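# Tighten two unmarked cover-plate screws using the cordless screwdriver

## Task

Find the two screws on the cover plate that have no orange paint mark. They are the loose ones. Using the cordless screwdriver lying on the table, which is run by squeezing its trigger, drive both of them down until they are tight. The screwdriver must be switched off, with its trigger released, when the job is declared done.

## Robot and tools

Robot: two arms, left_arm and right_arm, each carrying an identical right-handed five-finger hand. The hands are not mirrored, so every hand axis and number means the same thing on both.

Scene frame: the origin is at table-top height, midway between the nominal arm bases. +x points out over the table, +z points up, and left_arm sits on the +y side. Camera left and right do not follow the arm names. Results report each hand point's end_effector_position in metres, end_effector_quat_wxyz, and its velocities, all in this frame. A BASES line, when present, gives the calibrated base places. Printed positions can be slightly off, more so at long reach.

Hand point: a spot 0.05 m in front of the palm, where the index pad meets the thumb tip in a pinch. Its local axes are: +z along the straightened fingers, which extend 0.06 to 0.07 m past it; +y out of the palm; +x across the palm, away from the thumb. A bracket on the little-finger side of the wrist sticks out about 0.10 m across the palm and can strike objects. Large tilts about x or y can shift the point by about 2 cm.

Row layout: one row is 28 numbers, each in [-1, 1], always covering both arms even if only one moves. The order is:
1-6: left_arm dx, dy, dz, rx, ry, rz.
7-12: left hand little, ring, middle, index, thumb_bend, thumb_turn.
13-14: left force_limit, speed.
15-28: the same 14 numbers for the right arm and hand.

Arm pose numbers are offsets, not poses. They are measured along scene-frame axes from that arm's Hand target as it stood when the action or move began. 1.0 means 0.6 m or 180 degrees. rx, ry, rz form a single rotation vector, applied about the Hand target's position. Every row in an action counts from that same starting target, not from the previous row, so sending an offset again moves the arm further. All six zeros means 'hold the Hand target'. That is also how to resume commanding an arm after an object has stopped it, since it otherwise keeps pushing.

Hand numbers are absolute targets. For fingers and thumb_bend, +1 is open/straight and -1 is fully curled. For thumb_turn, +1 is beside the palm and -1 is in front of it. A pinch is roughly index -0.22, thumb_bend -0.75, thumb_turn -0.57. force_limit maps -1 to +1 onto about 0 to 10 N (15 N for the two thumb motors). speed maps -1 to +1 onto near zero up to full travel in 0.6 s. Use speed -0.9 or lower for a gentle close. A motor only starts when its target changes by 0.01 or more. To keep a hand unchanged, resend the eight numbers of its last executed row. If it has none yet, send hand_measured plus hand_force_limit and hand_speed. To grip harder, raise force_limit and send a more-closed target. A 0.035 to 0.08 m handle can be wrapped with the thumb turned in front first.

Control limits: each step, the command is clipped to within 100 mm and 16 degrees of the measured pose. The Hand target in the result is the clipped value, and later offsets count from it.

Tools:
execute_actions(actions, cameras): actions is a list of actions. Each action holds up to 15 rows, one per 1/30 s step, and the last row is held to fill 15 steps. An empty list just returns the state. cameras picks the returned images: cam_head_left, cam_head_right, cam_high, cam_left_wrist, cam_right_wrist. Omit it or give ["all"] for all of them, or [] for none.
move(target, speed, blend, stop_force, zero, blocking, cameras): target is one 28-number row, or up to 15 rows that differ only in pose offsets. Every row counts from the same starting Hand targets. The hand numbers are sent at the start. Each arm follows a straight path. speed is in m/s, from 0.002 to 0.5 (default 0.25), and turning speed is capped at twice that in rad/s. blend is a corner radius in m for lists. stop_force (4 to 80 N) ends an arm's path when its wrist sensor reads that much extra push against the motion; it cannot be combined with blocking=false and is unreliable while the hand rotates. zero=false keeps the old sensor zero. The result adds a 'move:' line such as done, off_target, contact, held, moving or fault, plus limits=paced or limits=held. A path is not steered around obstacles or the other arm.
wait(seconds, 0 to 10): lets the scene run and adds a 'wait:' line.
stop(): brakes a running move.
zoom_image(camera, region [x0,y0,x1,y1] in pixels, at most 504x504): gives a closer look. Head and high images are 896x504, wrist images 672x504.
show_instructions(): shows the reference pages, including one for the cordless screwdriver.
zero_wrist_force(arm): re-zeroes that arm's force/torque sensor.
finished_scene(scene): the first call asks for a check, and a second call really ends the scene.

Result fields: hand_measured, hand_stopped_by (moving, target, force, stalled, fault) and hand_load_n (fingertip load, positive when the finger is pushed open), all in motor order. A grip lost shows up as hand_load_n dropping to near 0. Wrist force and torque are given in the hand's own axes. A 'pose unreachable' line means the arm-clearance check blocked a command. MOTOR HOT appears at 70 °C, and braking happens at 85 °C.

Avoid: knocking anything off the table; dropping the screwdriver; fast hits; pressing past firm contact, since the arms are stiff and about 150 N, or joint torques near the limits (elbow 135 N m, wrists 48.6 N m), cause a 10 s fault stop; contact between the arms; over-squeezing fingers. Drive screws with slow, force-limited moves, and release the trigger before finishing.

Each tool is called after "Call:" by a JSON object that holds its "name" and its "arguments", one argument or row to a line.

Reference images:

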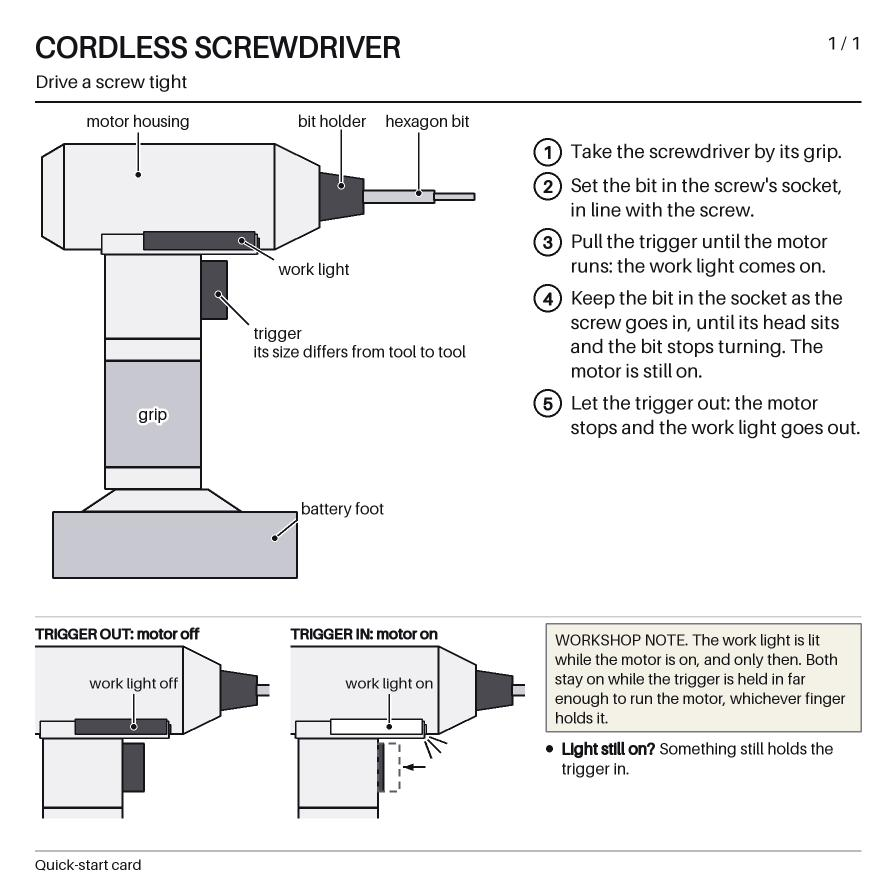

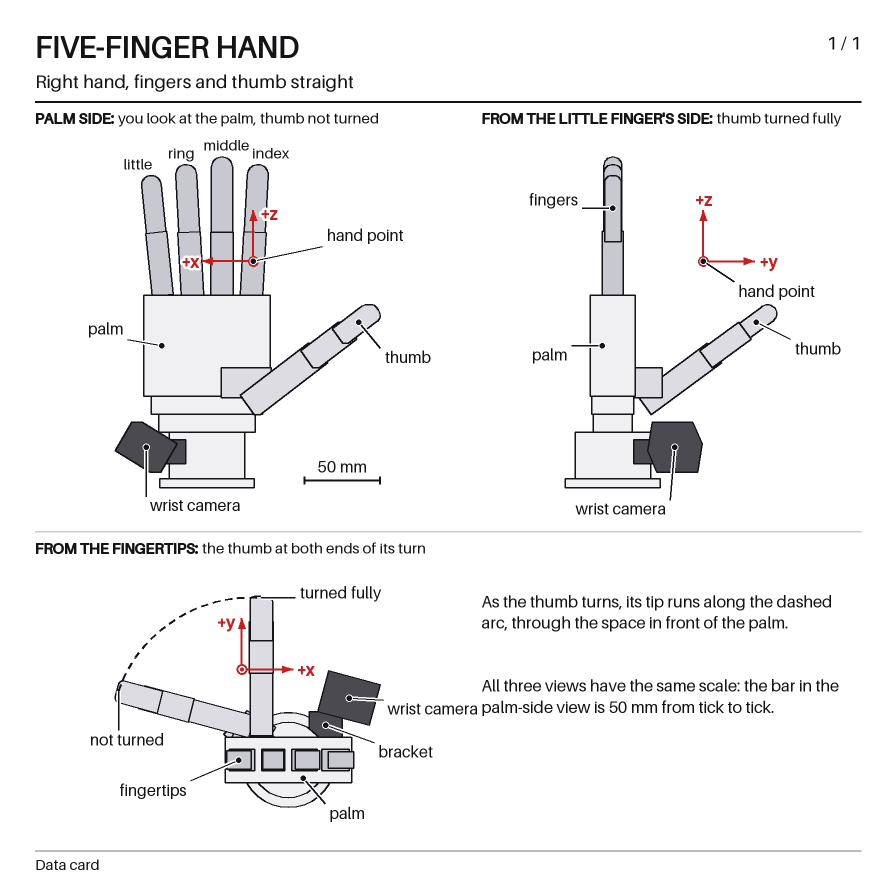

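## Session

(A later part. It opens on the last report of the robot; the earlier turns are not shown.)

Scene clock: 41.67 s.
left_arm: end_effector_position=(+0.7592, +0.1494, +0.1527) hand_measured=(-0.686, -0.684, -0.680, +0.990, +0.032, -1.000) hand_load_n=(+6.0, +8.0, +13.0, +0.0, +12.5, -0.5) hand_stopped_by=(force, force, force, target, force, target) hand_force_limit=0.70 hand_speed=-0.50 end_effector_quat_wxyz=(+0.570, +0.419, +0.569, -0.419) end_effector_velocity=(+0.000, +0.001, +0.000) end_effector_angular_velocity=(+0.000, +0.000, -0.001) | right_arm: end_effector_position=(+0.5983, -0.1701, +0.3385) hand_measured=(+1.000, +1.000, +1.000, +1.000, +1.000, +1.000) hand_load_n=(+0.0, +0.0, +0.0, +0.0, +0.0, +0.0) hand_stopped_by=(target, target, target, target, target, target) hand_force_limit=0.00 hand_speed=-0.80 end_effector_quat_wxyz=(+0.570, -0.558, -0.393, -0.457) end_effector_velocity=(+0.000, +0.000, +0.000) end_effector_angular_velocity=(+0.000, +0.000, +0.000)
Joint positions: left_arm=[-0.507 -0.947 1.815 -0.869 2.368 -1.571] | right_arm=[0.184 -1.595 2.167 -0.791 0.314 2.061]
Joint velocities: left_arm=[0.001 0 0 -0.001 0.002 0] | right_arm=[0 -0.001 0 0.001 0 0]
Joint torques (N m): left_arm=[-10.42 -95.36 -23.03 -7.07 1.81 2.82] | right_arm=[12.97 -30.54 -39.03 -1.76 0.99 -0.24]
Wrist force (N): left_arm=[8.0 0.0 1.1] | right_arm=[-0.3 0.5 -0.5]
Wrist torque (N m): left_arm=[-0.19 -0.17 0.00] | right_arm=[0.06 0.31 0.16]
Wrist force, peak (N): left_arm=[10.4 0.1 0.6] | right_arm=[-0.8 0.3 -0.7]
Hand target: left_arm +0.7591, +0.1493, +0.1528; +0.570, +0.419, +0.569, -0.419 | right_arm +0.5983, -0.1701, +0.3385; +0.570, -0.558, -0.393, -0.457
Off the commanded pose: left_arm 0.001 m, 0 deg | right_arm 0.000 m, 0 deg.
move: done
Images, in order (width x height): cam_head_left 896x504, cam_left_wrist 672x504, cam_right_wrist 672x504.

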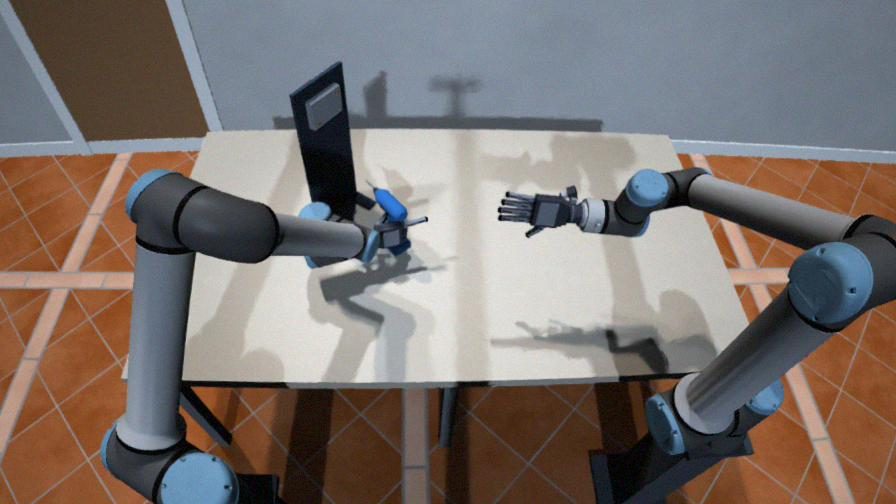

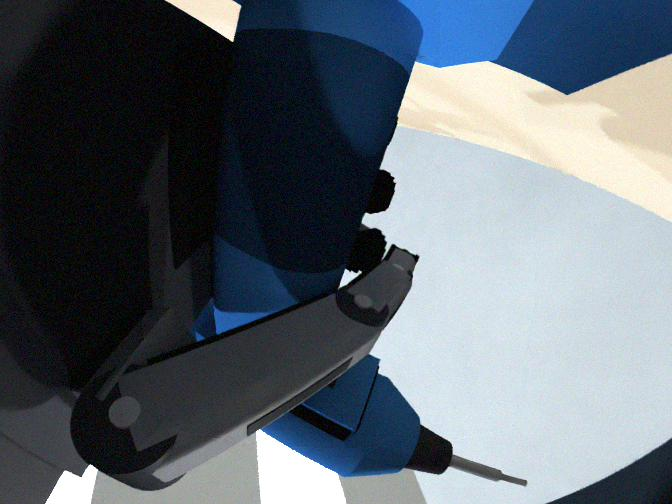

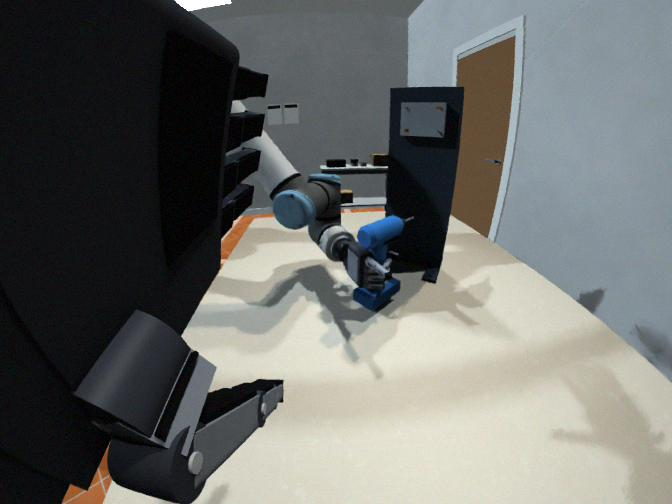

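Call:
{"name": "move", "arguments": {
  "target": [0,0,-0.06,0,0,0,-0.97,-0.97,-0.97,0.99,-0.93,-1,0.7,-0.5,0,0,0,0,0,0,1,1,1,1,1,1,0,-0.8],
  "speed": 0.02,
  "stop_force": 6,
  "cameras": []
}}

Call:
{"name": "move", "arguments": {
  "target": [0,0,-0.01,0,0,0,-0.97,-0.97,-0.97,0.99,-0.93,-1,0.7,-0.5,0,0,0,0,0,0,1,1,1,1,1,1,0,-0.8],
  "speed": 0.006,
  "stop_force": 9,
  "zero": false,
  "cameras": ["cam_right_wrist"]
}}

Call:
{"name": "zoom_image", "arguments": {
  "camera": "cam_right_wrist",
  "region": [300, 180, 480, 360]
}}

Scene clock: 44.60 s.
left_arm: end_effector_position=(+0.7591, +0.1494, +0.1226) hand_measured=(-0.686, -0.684, -0.680, +0.990, +0.032, -1.000) hand_load_n=(+4.0, +5.5, +13.0, +0.0, +12.5, +0.5) hand_stopped_by=(force, force, force, target, force, target) hand_force_limit=0.70 hand_speed=-0.50 end_effector_quat_wxyz=(+0.570, +0.419, +0.569, -0.419) end_effector_velocity=(+0.000, +0.000, +0.000) end_effector_angular_velocity=(+0.000, +0.001, +0.000) | right_arm: end_effector_position=(+0.5983, -0.1701, +0.3385) hand_measured=(+1.000, +1.000, +1.000, +1.000, +1.000, +1.000) hand_load_n=(+0.0, +0.0, +0.0, +0.0, +0.0, +0.0) hand_stopped_by=(target, target, target, target, target, target) hand_force_limit=0.00 hand_speed=-0.80 end_effector_quat_wxyz=(+0.570, -0.558, -0.393, -0.457) end_effector_velocity=(+0.000, +0.000, +0.000) end_effector_angular_velocity=(+0.000, +0.001, +0.000)
Joint positions: left_arm=[-0.507 -0.908 1.82 -0.913 2.368 -1.571] | right_arm=[0.184 -1.595 2.167 -0.791 0.314 2.061]
Joint velocities: left_arm=[0 0 0 0.001 0 0] | right_arm=[0 0.001 0 0 0 0]
Joint torques (N m): left_arm=[-2.36 -96.63 -28.59 0.57 -0.48 -1.25] | right_arm=[12.6 -30.41 -38.36 -2.06 1.07 -0.25]
Wrist force (N): left_arm=[5.8 1.2 0.1] | right_arm=[-0.5 0.2 -0.7]
Wrist torque (N m): left_arm=[0.03 -0.15 0.22] | right_arm=[0.03 0.35 0.13]
Wrist force, peak (N): left_arm=[-9.5 -0.4 3.9] | right_arm=[-0.3 0.1 -0.9]
Hand target: left_arm +0.7591, +0.1494, +0.1227; +0.570, +0.419, +0.569, -0.419 | right_arm +0.5983, -0.1701, +0.3385; +0.570, -0.558, -0.393, -0.457
Off the commanded pose: left_arm 0.006 m, 0 deg | right_arm 0.000 m, 0 deg.
move: contact (left_arm)
No camera images: "cameras" was empty.

Scene clock: 45.40 s.
left_arm: end_effector_position=(+0.7591, +0.1494, +0.1223) hand_measured=(-0.686, -0.684, -0.680, +0.990, +0.032, -1.000) hand_load_n=(+3.5, +5.0, +12.5, +0.0, +12.5, +1.0) hand_stopped_by=(force, force, force, target, force, target) hand_force_limit=0.70 hand_speed=-0.50 end_effector_quat_wxyz=(+0.570, +0.419, +0.569, -0.419) end_effector_velocity=(+0.000, +0.001, +0.000) end_effector_angular_velocity=(+0.000, +0.000, +0.000) | right_arm: end_effector_position=(+0.5983, -0.1701, +0.3385) hand_measured=(+1.000, +1.000, +1.000, +1.000, +1.000, +1.000) hand_load_n=(+0.0, +0.0, +0.0, +0.0, +0.0, +0.0) hand_stopped_by=(target, target, target, target, target, target) hand_force_limit=0.00 hand_speed=-0.80 end_effector_quat_wxyz=(+0.570, -0.558, -0.393, -0.457) end_effector_velocity=(+0.000, +0.000, +0.001) end_effector_angular_velocity=(+0.000, -0.001, +0.000)
Joint positions: left_arm=[-0.507 -0.907 1.82 -0.914 2.368 -1.571] | right_arm=[0.184 -1.595 2.167 -0.791 0.314 2.061]
Joint velocities: left_arm=[0.001 0 0 0 0.001 0] | right_arm=[0 -0.001 0 0 0 0]
Joint torques (N m): left_arm=[-1.16 -91.97 -24.12 2.34 -0.71 -1.92] | right_arm=[12.55 -30.96 -37.76 -1.92 1.05 -0.16]
Wrist force (N): left_arm=[-0.8 2.0 1.1] | right_arm=[-0.2 -0.1 -0.2]
Wrist torque (N m): left_arm=[0.03 -0.08 0.53] | right_arm=[-0.03 0.29 0.15]
Wrist force, peak (N): left_arm=[6.0 1.2 0.6] | right_arm=[-0.6 0.3 -0.6]
Hand target: left_arm +0.7591, +0.1494, +0.1224; +0.570, +0.419, +0.569, -0.419 | right_arm +0.5983, -0.1701, +0.3385; +0.570, -0.558, -0.393, -0.457
Off the commanded pose: left_arm 0.006 m, 0 deg | right_arm 0.000 m, 0 deg.
move: contact (left_arm)
Images, in order (width x height): cam_right_wrist 672x504.

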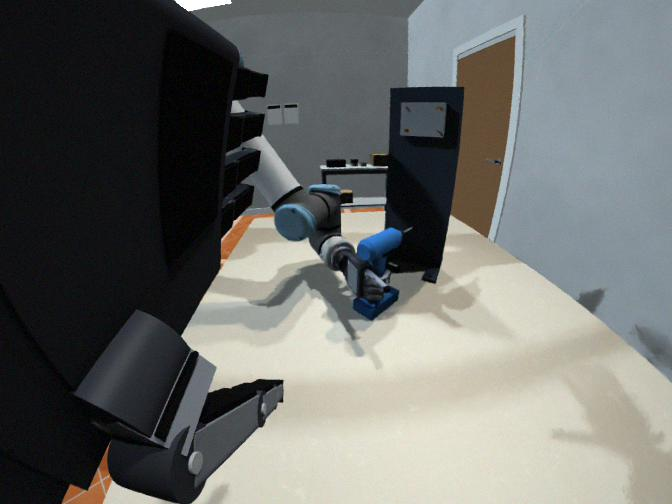

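Scaled by 2.800 from the camera's 672x504 image, which has a finer 960x720 frame.

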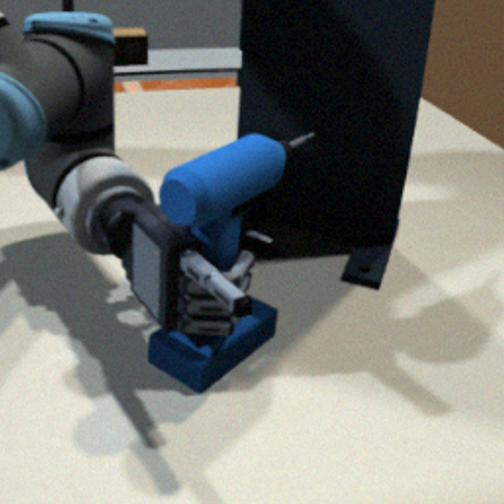

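Call:
{"name": "move", "arguments": {
  "target": [0,0,0,0,0,0,-0.5,-0.5,-0.5,1,0.3,-1,0.4,-0.85,0,0,0,0,0,0,1,1,1,1,1,1,0,-0.8],
  "cameras": []
}}

Call:
{"name": "move", "arguments": {
  "target": [-0.006,-0.002,0,0,0,0,1,1,1,1,1,-1,0.4,-0.5,0,0,0,0,0,0,1,1,1,1,1,1,0,-0.8],
  "speed": 0.02,
  "stop_force": 4,
  "cameras": ["cam_left_wrist","cam_right_wrist"]
}}

Call:
{"name": "zoom_image", "arguments": {
  "camera": "cam_right_wrist",
  "region": [300, 180, 480, 360]
}}

Scene clock: 47.60 s.
left_arm: end_effector_position=(+0.7591, +0.1494, +0.1224) hand_measured=(-0.500, -0.500, -0.500, +1.000, +0.300, -1.000) hand_load_n=(+0.0, +0.0, +0.0, +0.0, +0.0, +0.0) hand_stopped_by=(target, target, target, target, target, target) hand_force_limit=0.40 hand_speed=-0.85 end_effector_quat_wxyz=(+0.570, +0.419, +0.569, -0.419) end_effector_velocity=(+0.000, -0.001, +0.001) end_effector_angular_velocity=(-0.001, +0.000, -0.001) | right_arm: end_effector_position=(+0.5983, -0.1701, +0.3385) hand_measured=(+1.000, +1.000, +1.000, +1.000, +1.000, +1.000) hand_load_n=(+0.0, +0.0, +0.0, +0.0, +0.0, +0.0) hand_stopped_by=(target, target, target, target, target, target) hand_force_limit=0.00 hand_speed=-0.80 end_effector_quat_wxyz=(+0.570, -0.558, -0.393, -0.457) end_effector_velocity=(+0.000, +0.000, +0.000) end_effector_angular_velocity=(+0.000, +0.001, +0.000)
Joint positions: left_arm=[-0.507 -0.907 1.82 -0.914 2.368 -1.571] | right_arm=[0.184 -1.595 2.167 -0.791 0.314 2.061]
Joint velocities: left_arm=[-0.001 -0.001 0 0 0 -0.001] | right_arm=[0 0 0 0 0 0]
Joint torques (N m): left_arm=[1.3 -90.59 -18.82 -4.18 -0.74 -1.95] | right_arm=[12.54 -30.63 -38.1 -2.08 1.19 -0.19]
Wrist force (N): left_arm=[-0.3 0.0 0.0] | right_arm=[-0.4 0.3 -0.4]
Wrist torque (N m): left_arm=[0.00 0.07 -0.05] | right_arm=[0.02 0.32 0.14]
Wrist force, peak (N): left_arm=[0.0 2.0 1.4] | right_arm=[-0.6 0.8 -0.4]
Hand target: left_arm +0.7591, +0.1494, +0.1224; +0.570, +0.419, +0.569, -0.419 | right_arm +0.5983, -0.1701, +0.3385; +0.570, -0.558, -0.393, -0.457
Off the commanded pose: left_arm 0.000 m, 0 deg | right_arm 0.000 m, 0 deg.
move: done
No camera images: "cameras" was empty.

Scene clock: 49.67 s.
left_arm: end_effector_position=(+0.7555, +0.1482, +0.1224) hand_measured=(+1.000, +1.000, +1.000, +1.000, +1.000, -1.000) hand_load_n=(+0.0, +0.0, +0.0, +0.0, +0.0, -0.5) hand_stopped_by=(target, target, target, target, target, target) hand_force_limit=0.40 hand_speed=-0.50 end_effector_quat_wxyz=(+0.570, +0.419, +0.569, -0.419) end_effector_velocity=(+0.000, +0.000, +0.000) end_effector_angular_velocity=(+0.000, +0.000, +0.000) | right_arm: end_effector_position=(+0.5983, -0.1701, +0.3385) hand_measured=(+1.000, +1.000, +1.000, +1.000, +1.000, +1.000) hand_load_n=(+0.0, +0.0, +0.0, +0.0, +0.5, +0.0) hand_stopped_by=(target, target, target, target, target, target) hand_force_limit=0.00 hand_speed=-0.80 end_effector_quat_wxyz=(+0.570, -0.558, -0.393, -0.457) end_effector_velocity=(+0.000, +0.000, -0.001) end_effector_angular_velocity=(+0.000, +0.002, +0.000)
Joint positions: left_arm=[-0.51 -0.911 1.827 -0.917 2.364 -1.571] | right_arm=[0.184 -1.595 2.167 -0.791 0.314 2.061]
Joint velocities: left_arm=[-0.001 0 0 0 0 0] | right_arm=[0 0.001 0 0.001 0 0]
Joint torques (N m): left_arm=[9.01 -57.06 -35.31 1.59 1.19 -1.52] | right_arm=[10.96 -30.7 -37.74 -2.37 1.11 -0.1]
Wrist force (N): left_arm=[-0.7 0.6 0.4] | right_arm=[-0.2 0.2 -0.3]
Wrist torque (N m): left_arm=[-0.05 0.11 -0.08] | right_arm=[0.00 0.29 0.15]
Wrist force, peak (N): left_arm=[-1.2 0.7 -0.1] | right_arm=[-0.4 0.1 -0.7]
Hand target: left_arm +0.7555, +0.1482, +0.1224; +0.570, +0.419, +0.569, -0.419 | right_arm +0.5983, -0.1701, +0.3385; +0.570, -0.558, -0.393, -0.457
Off the commanded pose: left_arm 0.000 m, 0 deg | right_arm 0.000 m, 0 deg.
move: done
Images, in order (width x height): cam_left_wrist 672x504, cam_right_wrist 672x504.

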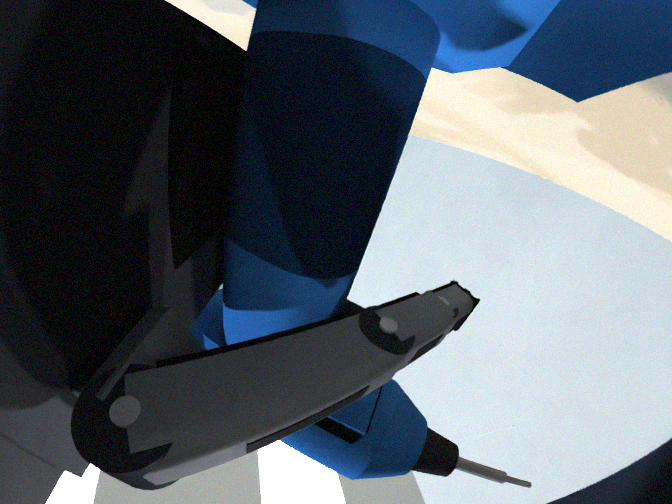

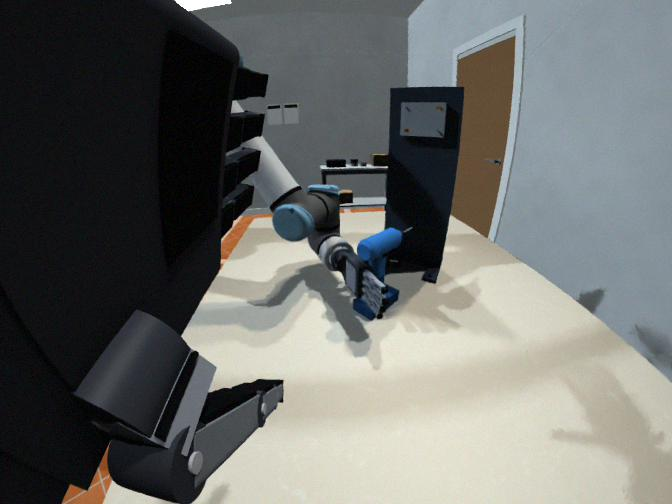

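Scaled by 2.800 from the camera's 672x504 image, which has a finer 960x720 frame.

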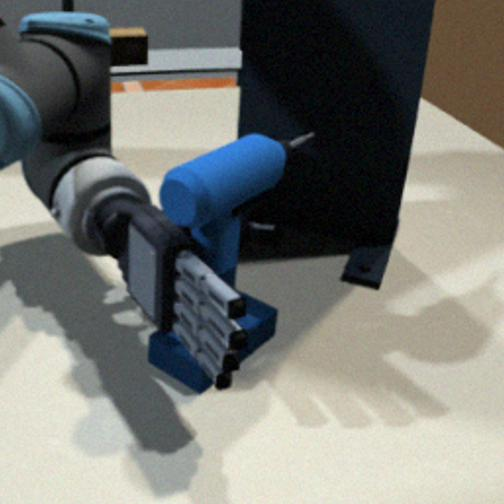

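Call:
{"name": "move", "arguments": {
  "target": [
    [-0.0833,0.2708,0,0,0,0,1,1,1,1,1,-1,0.4,-0.5,0,0,0,0,0,0,1,1,1,1,1,1,0,-0.8],
    [-0.3,0.2708,0,0,0,0.15,1,1,1,1,1,-1,0.4,-0.5,0,0,0,0,0,0,1,1,1,1,1,1,0,-0.8],
    [-0.3008,0.1357,0,0,0,0.339,1,1,1,1,1,-1,0.4,-0.5,0,0,0,0,0,0,1,1,1,1,1,1,0,-0.8]
  ],
  "speed": [0.06,0.15,0.15],
  "blend": [0.02,0.03,0]
}}

Call:
{"name": "zoom_image", "arguments": {
  "camera": "cam_left_wrist",
  "region": [220, 0, 660, 440]
}}

Call:
{"name": "zoom_image", "arguments": {
  "camera": "cam_right_wrist",
  "region": [300, 60, 500, 360]
}}

Scene clock: 56.93 s.
left_arm: end_effector_position=(+0.5746, +0.2297, +0.1226) hand_measured=(+1.000, +1.000, +1.000, +1.000, +1.000, -1.000) hand_load_n=(+0.0, +0.0, +0.0, +0.0, +0.0, +0.0) hand_stopped_by=(target, target, target, target, target, target) hand_force_limit=0.40 hand_speed=-0.50 end_effector_quat_wxyz=(+0.704, +0.072, +0.703, -0.072) end_effector_velocity=(+0.000, +0.001, +0.000) end_effector_angular_velocity=(+0.000, -0.001, +0.003) | right_arm: end_effector_position=(+0.5983, -0.1701, +0.3385) hand_measured=(+1.000, +1.000, +1.000, +1.000, +1.000, +1.000) hand_load_n=(+0.0, +0.0, +0.0, +0.0, +0.0, +0.0) hand_stopped_by=(target, target, target, target, target, target) hand_force_limit=0.00 hand_speed=-0.80 end_effector_quat_wxyz=(+0.570, -0.558, -0.393, -0.457) end_effector_velocity=(+0.000, +0.000, +0.000) end_effector_angular_velocity=(+0.000, +0.000, +0.000)
Joint positions: left_arm=[-1.065 -1.125 2.275 -1.151 0.744 -1.57] | right_arm=[0.184 -1.595 2.167 -0.791 0.314 2.061]
Joint velocities: left_arm=[0.001 0 0 -0.001 -0.002 0.001] | right_arm=[0 -0.001 0 0 0 0]
Joint torques (N m): left_arm=[0.14 -66.17 -8.42 -4.6 -2.05 -3.43] | right_arm=[11.37 -31.78 -36.81 -2.63 1.19 -0.08]
Wrist force (N): left_arm=[-0.7 0.6 0.1] | right_arm=[-0.2 0.2 -0.5]
Wrist torque (N m): left_arm=[-0.03 0.09 -0.08] | right_arm=[0.01 0.28 0.16]
Wrist force, peak (N): left_arm=[-0.8 1.7 -0.5] | right_arm=[-0.5 0.5 -0.8]
Hand target: left_arm +0.5745, +0.2297, +0.1227; +0.704, +0.072, +0.703, -0.072 | right_arm +0.5983, -0.1701, +0.3385; +0.570, -0.558, -0.393, -0.457
Off the commanded pose: left_arm 0.001 m, 0 deg | right_arm 0.000 m, 0 deg.
move: done

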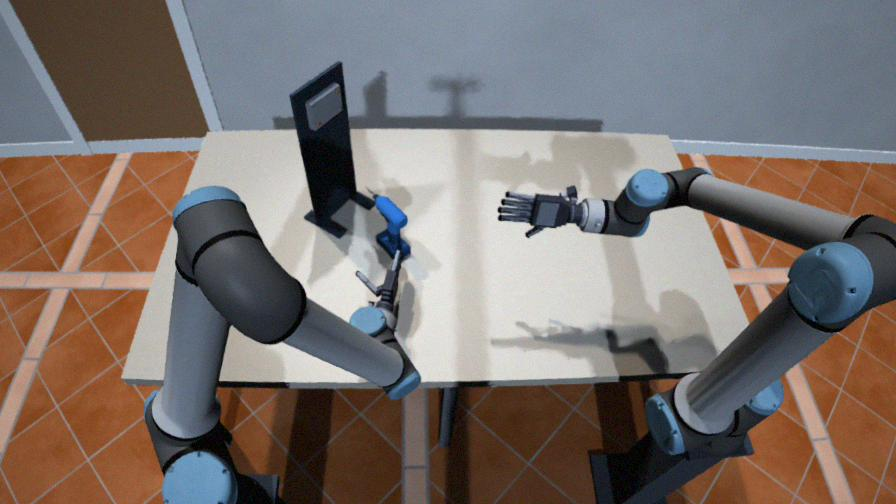

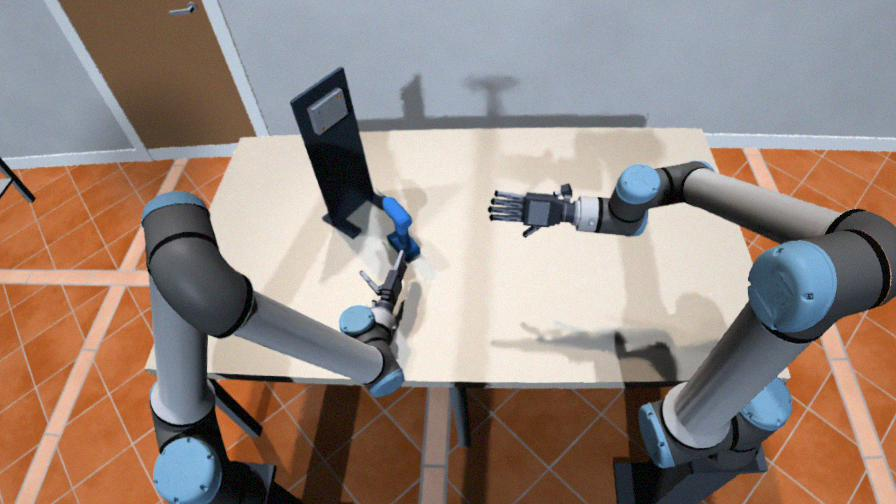

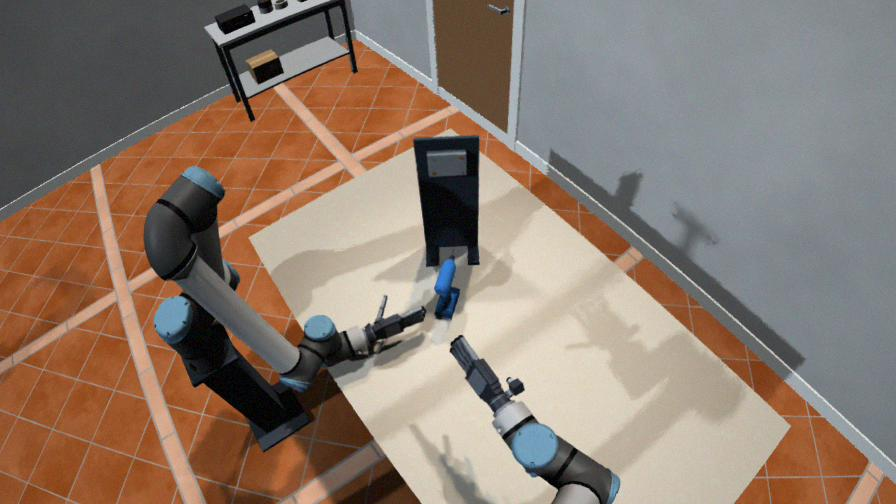

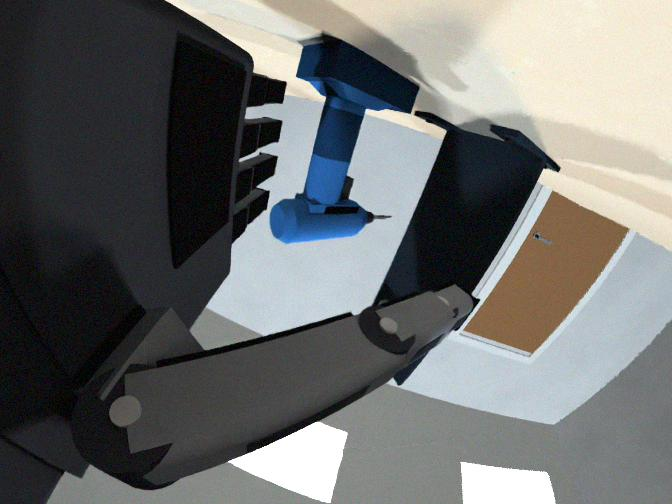

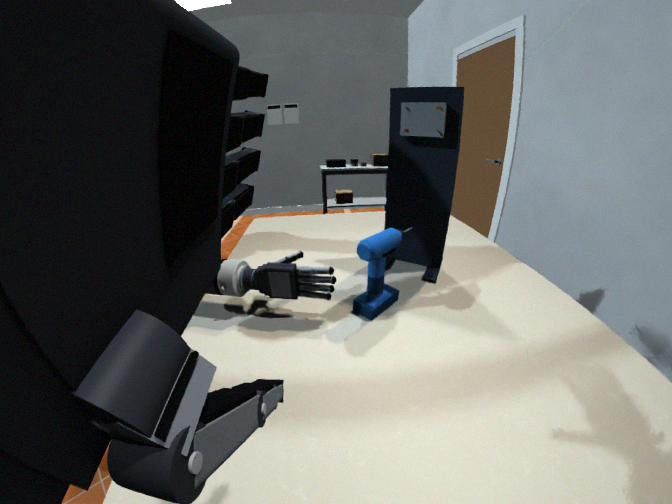

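Scaled by 1.145 from the camera's 672x504 image, which has a finer 960x720 frame.

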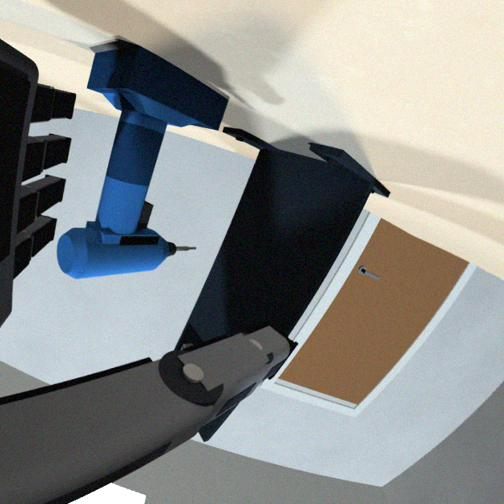

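Scaled by 1.680 from the camera's 672x504 image, which has a finer 960x720 frame.

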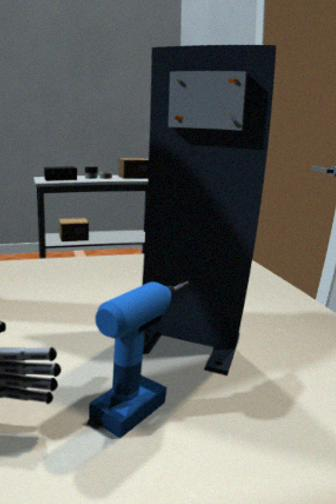

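Call:
{"name": "zoom_image", "arguments": {
  "camera": "cam_right_wrist",
  "region": [385, 85, 465, 145]
}}

Call:
{"name": "zoom_image", "arguments": {
  "camera": "cam_right_wrist",
  "region": [370, 225, 450, 285]
}}

Call:
{"name": "zoom_image", "arguments": {
  "camera": "cam_high",
  "region": [400, 120, 500, 280]
}}

Call:
{"name": "zoom_image", "arguments": {
  "camera": "cam_head_left",
  "region": [270, 50, 430, 270]
}}

Scaled by 6.300 from the camera's 672x504 image, which has a finer 960x720 frame.

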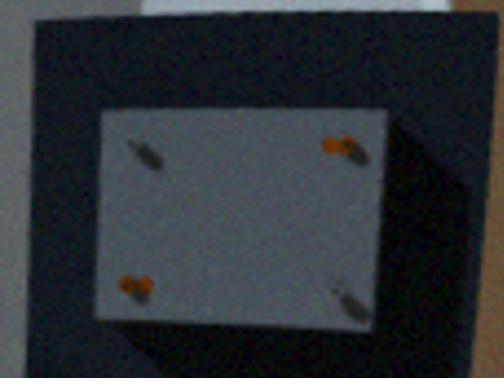

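Scaled by 6.300 from the camera's 672x504 image, which has a finer 960x720 frame.

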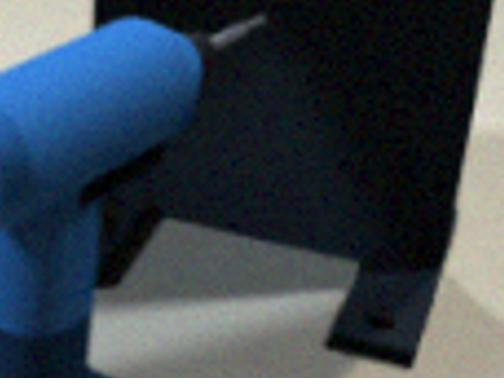

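Scaled by 3.150.

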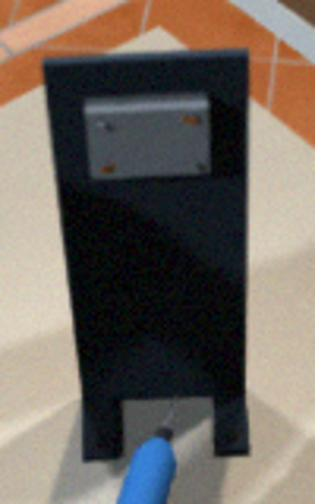

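Scaled by 2.291.

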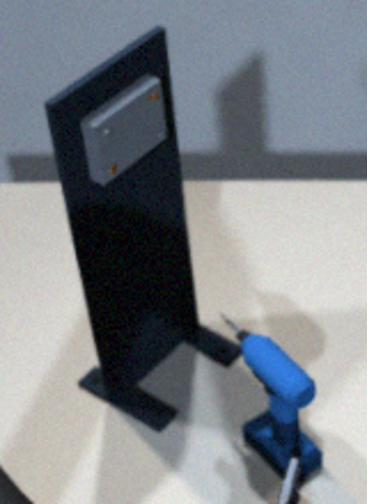

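Call:
{"name": "move", "arguments": {
  "target": [0.2455,-0.0493,0,0,0,0,1,1,1,1,1,-1,0.4,-0.5,0,0,0,0,0,0,1,1,1,1,1,1,0,-0.8],
  "speed": 0.08,
  "stop_force": 4,
  "cameras": ["cam_left_wrist","cam_right_wrist"]
}}

Call:
{"name": "zoom_image", "arguments": {
  "camera": "cam_right_wrist",
  "region": [280, 200, 460, 380]
}}

Scene clock: 61.70 s.
left_arm: end_effector_position=(+0.7219, +0.2000, +0.1225) hand_measured=(+1.000, +1.000, +1.000, +1.000, +1.000, -1.000) hand_load_n=(+0.5, +0.0, +0.0, +0.0, +0.0, -0.5) hand_stopped_by=(target, target, target, target, target, target) hand_force_limit=0.40 hand_speed=-0.50 end_effector_quat_wxyz=(+0.704, +0.072, +0.703, -0.072) end_effector_velocity=(+0.000, -0.001, +0.000) end_effector_angular_velocity=(-0.001, +0.000, -0.002) | right_arm: end_effector_position=(+0.5983, -0.1701, +0.3385) hand_measured=(+1.000, +1.000, +1.000, +1.000, +1.000, +1.000) hand_load_n=(+0.0, +0.0, +0.0, +0.0, +0.0, +0.0) hand_stopped_by=(target, target, target, target, target, target) hand_force_limit=0.00 hand_speed=-0.80 end_effector_quat_wxyz=(+0.570, -0.558, -0.393, -0.457) end_effector_velocity=(+0.000, +0.000, -0.001) end_effector_angular_velocity=(+0.000, +0.001, +0.000)
Joint positions: left_arm=[-0.886 -0.994 2 -1.007 0.923 -1.57] | right_arm=[0.184 -1.595 2.167 -0.791 0.314 2.061]
Joint velocities: left_arm=[-0.001 0 0 -0.001 0.001 -0.001] | right_arm=[0 0.001 0 0 0 0]
Joint torques (N m): left_arm=[-13 -79.42 -13.71 -4.81 -1.57 -2.07] | right_arm=[10.61 -33.01 -36.4 -2.99 1.13 -0.01]
Wrist force (N): left_arm=[-0.5 0.8 0.2] | right_arm=[-0.3 0.2 -0.6]
Wrist torque (N m): left_arm=[0.01 0.06 -0.08] | right_arm=[0.03 0.33 0.14]
Wrist force, peak (N): left_arm=[-1.3 1.2 0.2] | right_arm=[-0.7 0.4 -0.8]
Hand target: left_arm +0.7219, +0.2000, +0.1225; +0.704, +0.072, +0.703, -0.072 | right_arm +0.5983, -0.1701, +0.3385; +0.570, -0.558, -0.393, -0.457
Off the commanded pose: left_arm 0.000 m, 0 deg | right_arm 0.000 m, 0 deg.
move: done
Images, in order (width x height): cam_left_wrist 672x504, cam_right_wrist 672x504.

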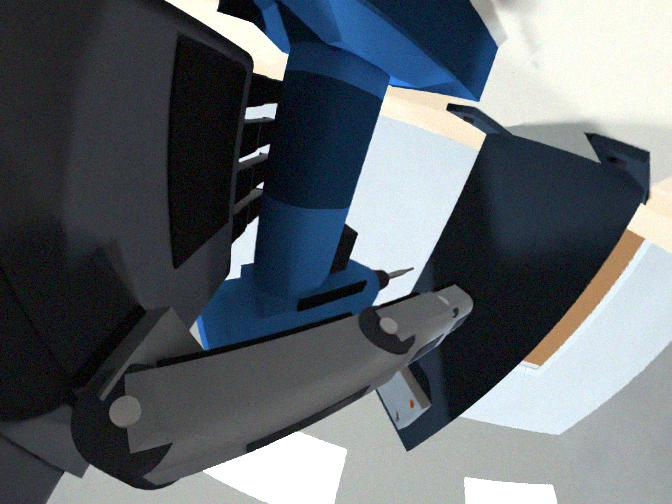

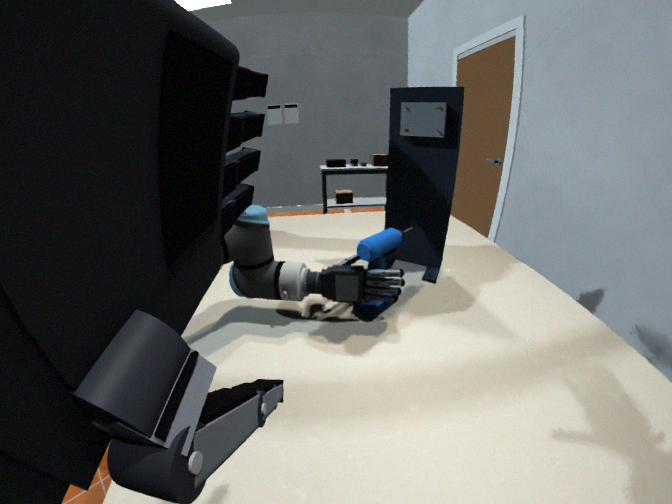

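Scaled by 2.800 from the camera's 672x504 image, which has a finer 960x720 frame.

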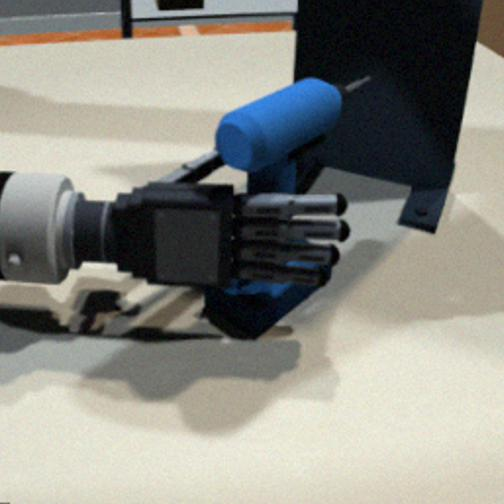

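Call:
{"name": "move", "arguments": {
  "target": [0.0755,-0.0083,0,0,0,0,1,1,1,1,1,-1,0.4,-0.5,0,0,0,0,0,0,1,1,1,1,1,1,0,-0.8],
  "speed": 0.04,
  "stop_force": 4,
  "cameras": ["cam_left_wrist","cam_right_wrist"]
}}

Call:
{"name": "zoom_image", "arguments": {
  "camera": "cam_right_wrist",
  "region": [280, 200, 460, 380]
}}

Call:
{"name": "zoom_image", "arguments": {
  "camera": "cam_left_wrist",
  "region": [180, 0, 500, 360]
}}

Scene clock: 64.33 s.
left_arm: end_effector_position=(+0.7672, +0.1950, +0.1224) hand_measured=(+1.000, +1.000, +1.000, +1.000, +1.000, -1.000) hand_load_n=(+0.0, +0.0, +0.0, +0.0, +0.0, +0.0) hand_stopped_by=(target, target, target, target, target, target) hand_force_limit=0.40 hand_speed=-0.50 end_effector_quat_wxyz=(+0.704, +0.072, +0.703, -0.072) end_effector_velocity=(+0.000, +0.001, +0.000) end_effector_angular_velocity=(+0.001, +0.000, +0.001) | right_arm: end_effector_position=(+0.5983, -0.1701, +0.3385) hand_measured=(+1.000, +1.000, +1.000, +1.000, +1.000, +1.000) hand_load_n=(+0.0, +0.0, +0.0, +0.0, +0.0, +0.0) hand_stopped_by=(target, target, target, target, target, target) hand_force_limit=0.00 hand_speed=-0.80 end_effector_quat_wxyz=(+0.570, -0.558, -0.393, -0.457) end_effector_velocity=(+0.000, +0.000, +0.001) end_effector_angular_velocity=(+0.001, -0.002, +0.000)
Joint positions: left_arm=[-0.841 -0.953 1.914 -0.962 0.969 -1.57] | right_arm=[0.184 -1.595 2.167 -0.791 0.314 2.061]
Joint velocities: left_arm=[0.001 0 0 0 0 0.001] | right_arm=[0 -0.001 0 -0.002 0 0]
Joint torques (N m): left_arm=[-9.84 -85.3 -16.06 -4.42 -1.96 3.44] | right_arm=[10.87 -32.75 -36.13 -2.99 1.24 -0.05]
Wrist force (N): left_arm=[-0.5 0.8 0.1] | right_arm=[-0.1 0.2 -0.8]
Wrist torque (N m): left_arm=[0.05 0.08 -0.07] | right_arm=[0.05 0.29 0.15]
Wrist force, peak (N): left_arm=[-0.7 -1.3 -1.1] | right_arm=[-0.4 0.5 -0.9]
Hand target: left_arm +0.7672, +0.1950, +0.1224; +0.704, +0.072, +0.703, -0.072 | right_arm +0.5983, -0.1701, +0.3385; +0.570, -0.558, -0.393, -0.457
Off the commanded pose: left_arm 0.000 m, 0 deg | right_arm 0.000 m, 0 deg.
move: done
Images, in order (width x height): cam_left_wrist 672x504, cam_right_wrist 672x504.

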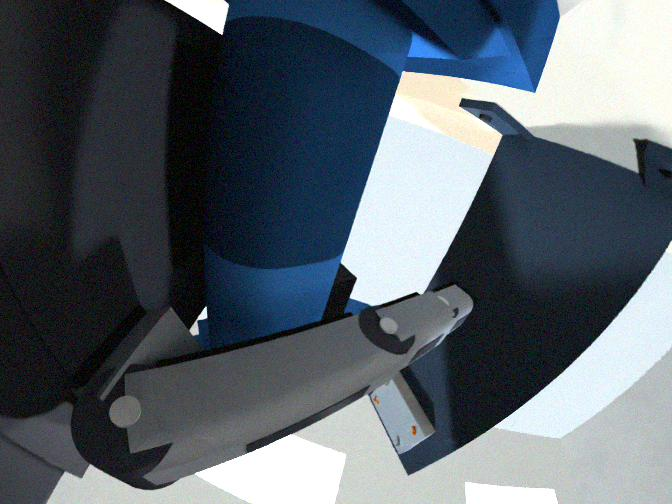

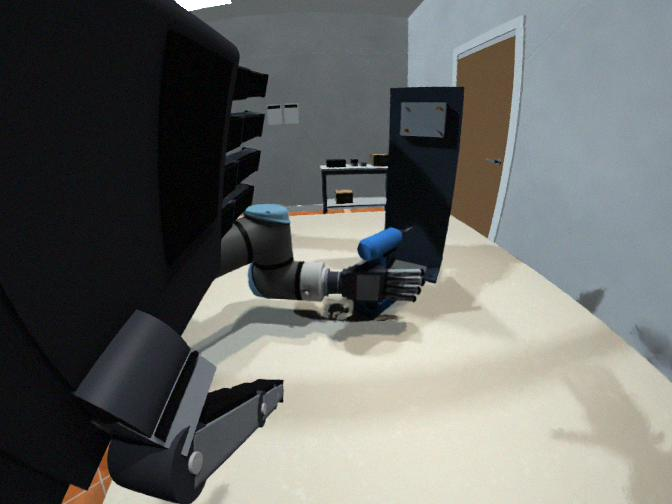

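Scaled by 2.800 from the camera's 672x504 image, which has a finer 960x720 frame.

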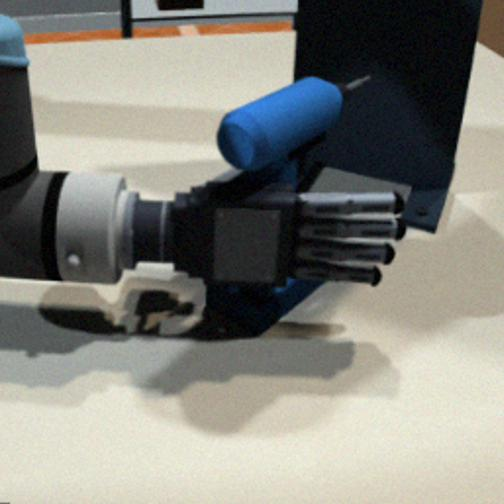

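Scaled by 1.400 from the camera's 672x504 image, which has a finer 960x720 frame.

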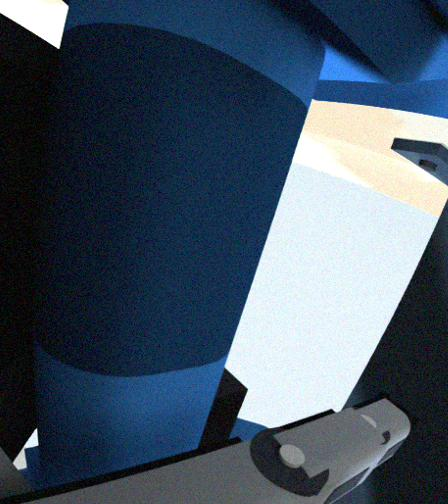

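Call:
{"name": "move", "arguments": {
  "target": [0,0,0,0,0,0,-0.95,-0.95,-0.95,1,1,-1,0.4,-0.5,0,0,0,0,0,0,1,1,1,1,1,1,0,-0.8],
  "cameras": ["cam_left_wrist"]
}}

Call:
{"name": "move", "arguments": {
  "target": [0,0,0,0,0,0,-0.95,-0.95,-0.95,1,-0.9,-1,0.3,-0.5,0,0,0,0,0,0,1,1,1,1,1,1,0,-0.8],
  "cameras": ["cam_left_wrist","cam_right_wrist"]
}}

Call:
{"name": "zoom_image", "arguments": {
  "camera": "cam_right_wrist",
  "region": [280, 200, 460, 380]
}}

Scene clock: 66.77 s.
left_arm: end_effector_position=(+0.7672, +0.1950, +0.1224) hand_measured=(-0.690, -0.662, -0.662, +1.000, +1.000, -1.000) hand_load_n=(+0.0, +0.0, +0.0, +0.0, +0.0, -0.5) hand_stopped_by=(force, force, force, target, target, target) hand_force_limit=0.40 hand_speed=-0.50 end_effector_quat_wxyz=(+0.704, +0.072, +0.703, -0.072) end_effector_velocity=(+0.000, +0.000, +0.000) end_effector_angular_velocity=(+0.002, +0.000, +0.001) | right_arm: end_effector_position=(+0.5983, -0.1701, +0.3385) hand_measured=(+1.000, +1.000, +1.000, +1.000, +1.000, +1.000) hand_load_n=(+0.0, +0.0, +0.0, +0.0, +0.0, +0.0) hand_stopped_by=(target, target, target, target, target, target) hand_force_limit=0.00 hand_speed=-0.80 end_effector_quat_wxyz=(+0.570, -0.558, -0.393, -0.457) end_effector_velocity=(+0.000, +0.000, +0.000) end_effector_angular_velocity=(+0.000, +0.000, +0.000)
Joint positions: left_arm=[-0.841 -0.953 1.914 -0.962 0.969 -1.57] | right_arm=[0.184 -1.595 2.167 -0.791 0.314 2.061]
Joint velocities: left_arm=[0 0 0 0.001 0 0.001] | right_arm=[0 0 0 0 0 0]
Joint torques (N m): left_arm=[-10.8 -84.37 -23.86 -3.08 0.78 3.17] | right_arm=[11.73 -32.94 -36.01 -3.05 1.1 0]
Wrist force (N): left_arm=[-0.6 0.0 -0.3] | right_arm=[-0.1 0.3 -0.1]
Wrist torque (N m): left_arm=[-0.02 0.10 -0.12] | right_arm=[0.01 0.27 0.17]
Wrist force, peak (N): left_arm=[2.5 1.2 1.8] | right_arm=[-0.6 0.4 -0.7]
Hand target: left_arm +0.7672, +0.1950, +0.1224; +0.704, +0.072, +0.703, -0.072 | right_arm +0.5983, -0.1701, +0.3385; +0.570, -0.558, -0.393, -0.457
Off the commanded pose: left_arm 0.000 m, 0 deg | right_arm 0.000 m, 0 deg.
move: done
Images, in order (width x height): cam_left_wrist 672x504.

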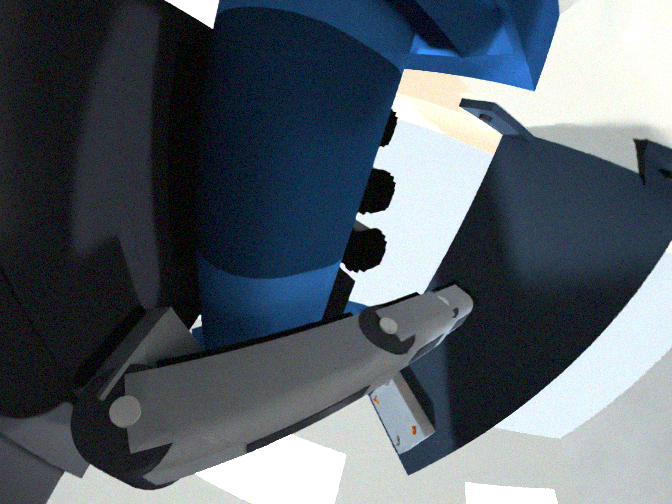

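Scene clock: 68.93 s.
left_arm: end_effector_position=(+0.7672, +0.1950, +0.1224) hand_measured=(-0.690, -0.662, -0.662, +1.000, +0.036, -1.000) hand_load_n=(+0.0, +0.0, +1.0, +0.0, +11.0, +2.5) hand_stopped_by=(force, force, force, target, force, target) hand_force_limit=0.30 hand_speed=-0.50 end_effector_quat_wxyz=(+0.704, +0.072, +0.703, -0.072) end_effector_velocity=(+0.000, +0.000, +0.000) end_effector_angular_velocity=(-0.001, +0.000, +0.000) | right_arm: end_effector_position=(+0.5983, -0.1701, +0.3385) hand_measured=(+1.000, +1.000, +1.000, +1.000, +1.000, +1.000) hand_load_n=(+0.0, +0.0, +0.0, +0.0, +0.0, +0.0) hand_stopped_by=(target, target, target, target, target, target) hand_force_limit=0.00 hand_speed=-0.80 end_effector_quat_wxyz=(+0.570, -0.558, -0.393, -0.457) end_effector_velocity=(+0.000, +0.000, +0.000) end_effector_angular_velocity=(+0.000, +0.001, +0.000)
Joint positions: left_arm=[-0.841 -0.953 1.914 -0.962 0.969 -1.57] | right_arm=[0.184 -1.595 2.167 -0.791 0.314 2.061]
Joint velocities: left_arm=[0 0 0 0 0 -0.001] | right_arm=[0 0 0 0 0 0]
Joint torques (N m): left_arm=[-9.56 -82.57 -31.91 -2.73 0.33 2.9] | right_arm=[10.8 -32.74 -35.32 -3.32 1.06 -0.02]
Wrist force (N): left_arm=[-0.5 0.3 -0.4] | right_arm=[-0.2 0.3 -0.9]
Wrist torque (N m): left_arm=[0.02 0.10 -0.11] | right_arm=[0.06 0.31 0.16]
Wrist force, peak (N): left_arm=[-0.5 0.9 -0.6] | right_arm=[-0.6 0.5 -0.7]
Hand target: left_arm +0.7672, +0.1950, +0.1224; +0.704, +0.072, +0.703, -0.072 | right_arm +0.5983, -0.1701, +0.3385; +0.570, -0.558, -0.393, -0.457
Off the commanded pose: left_arm 0.000 m, 0 deg | right_arm 0.000 m, 0 deg.
move: done
Images, in order (width x height): cam_left_wrist 672x504, cam_right_wrist 672x504.

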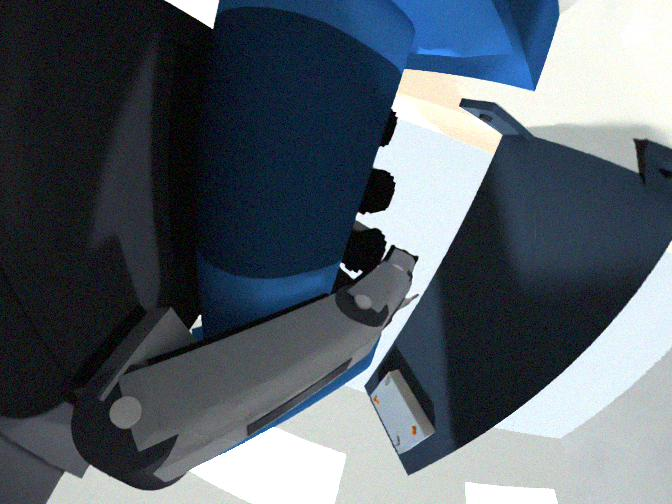

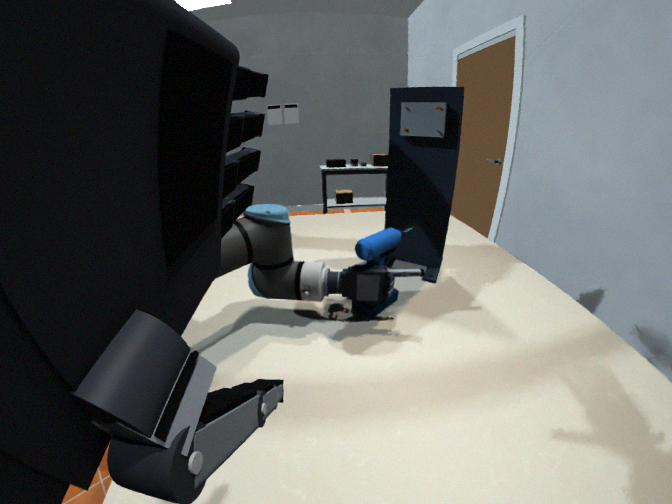

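Scaled by 2.800 from the camera's 672x504 image, which has a finer 960x720 frame.

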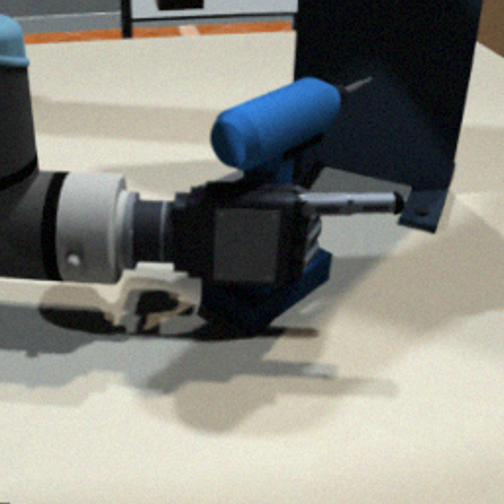

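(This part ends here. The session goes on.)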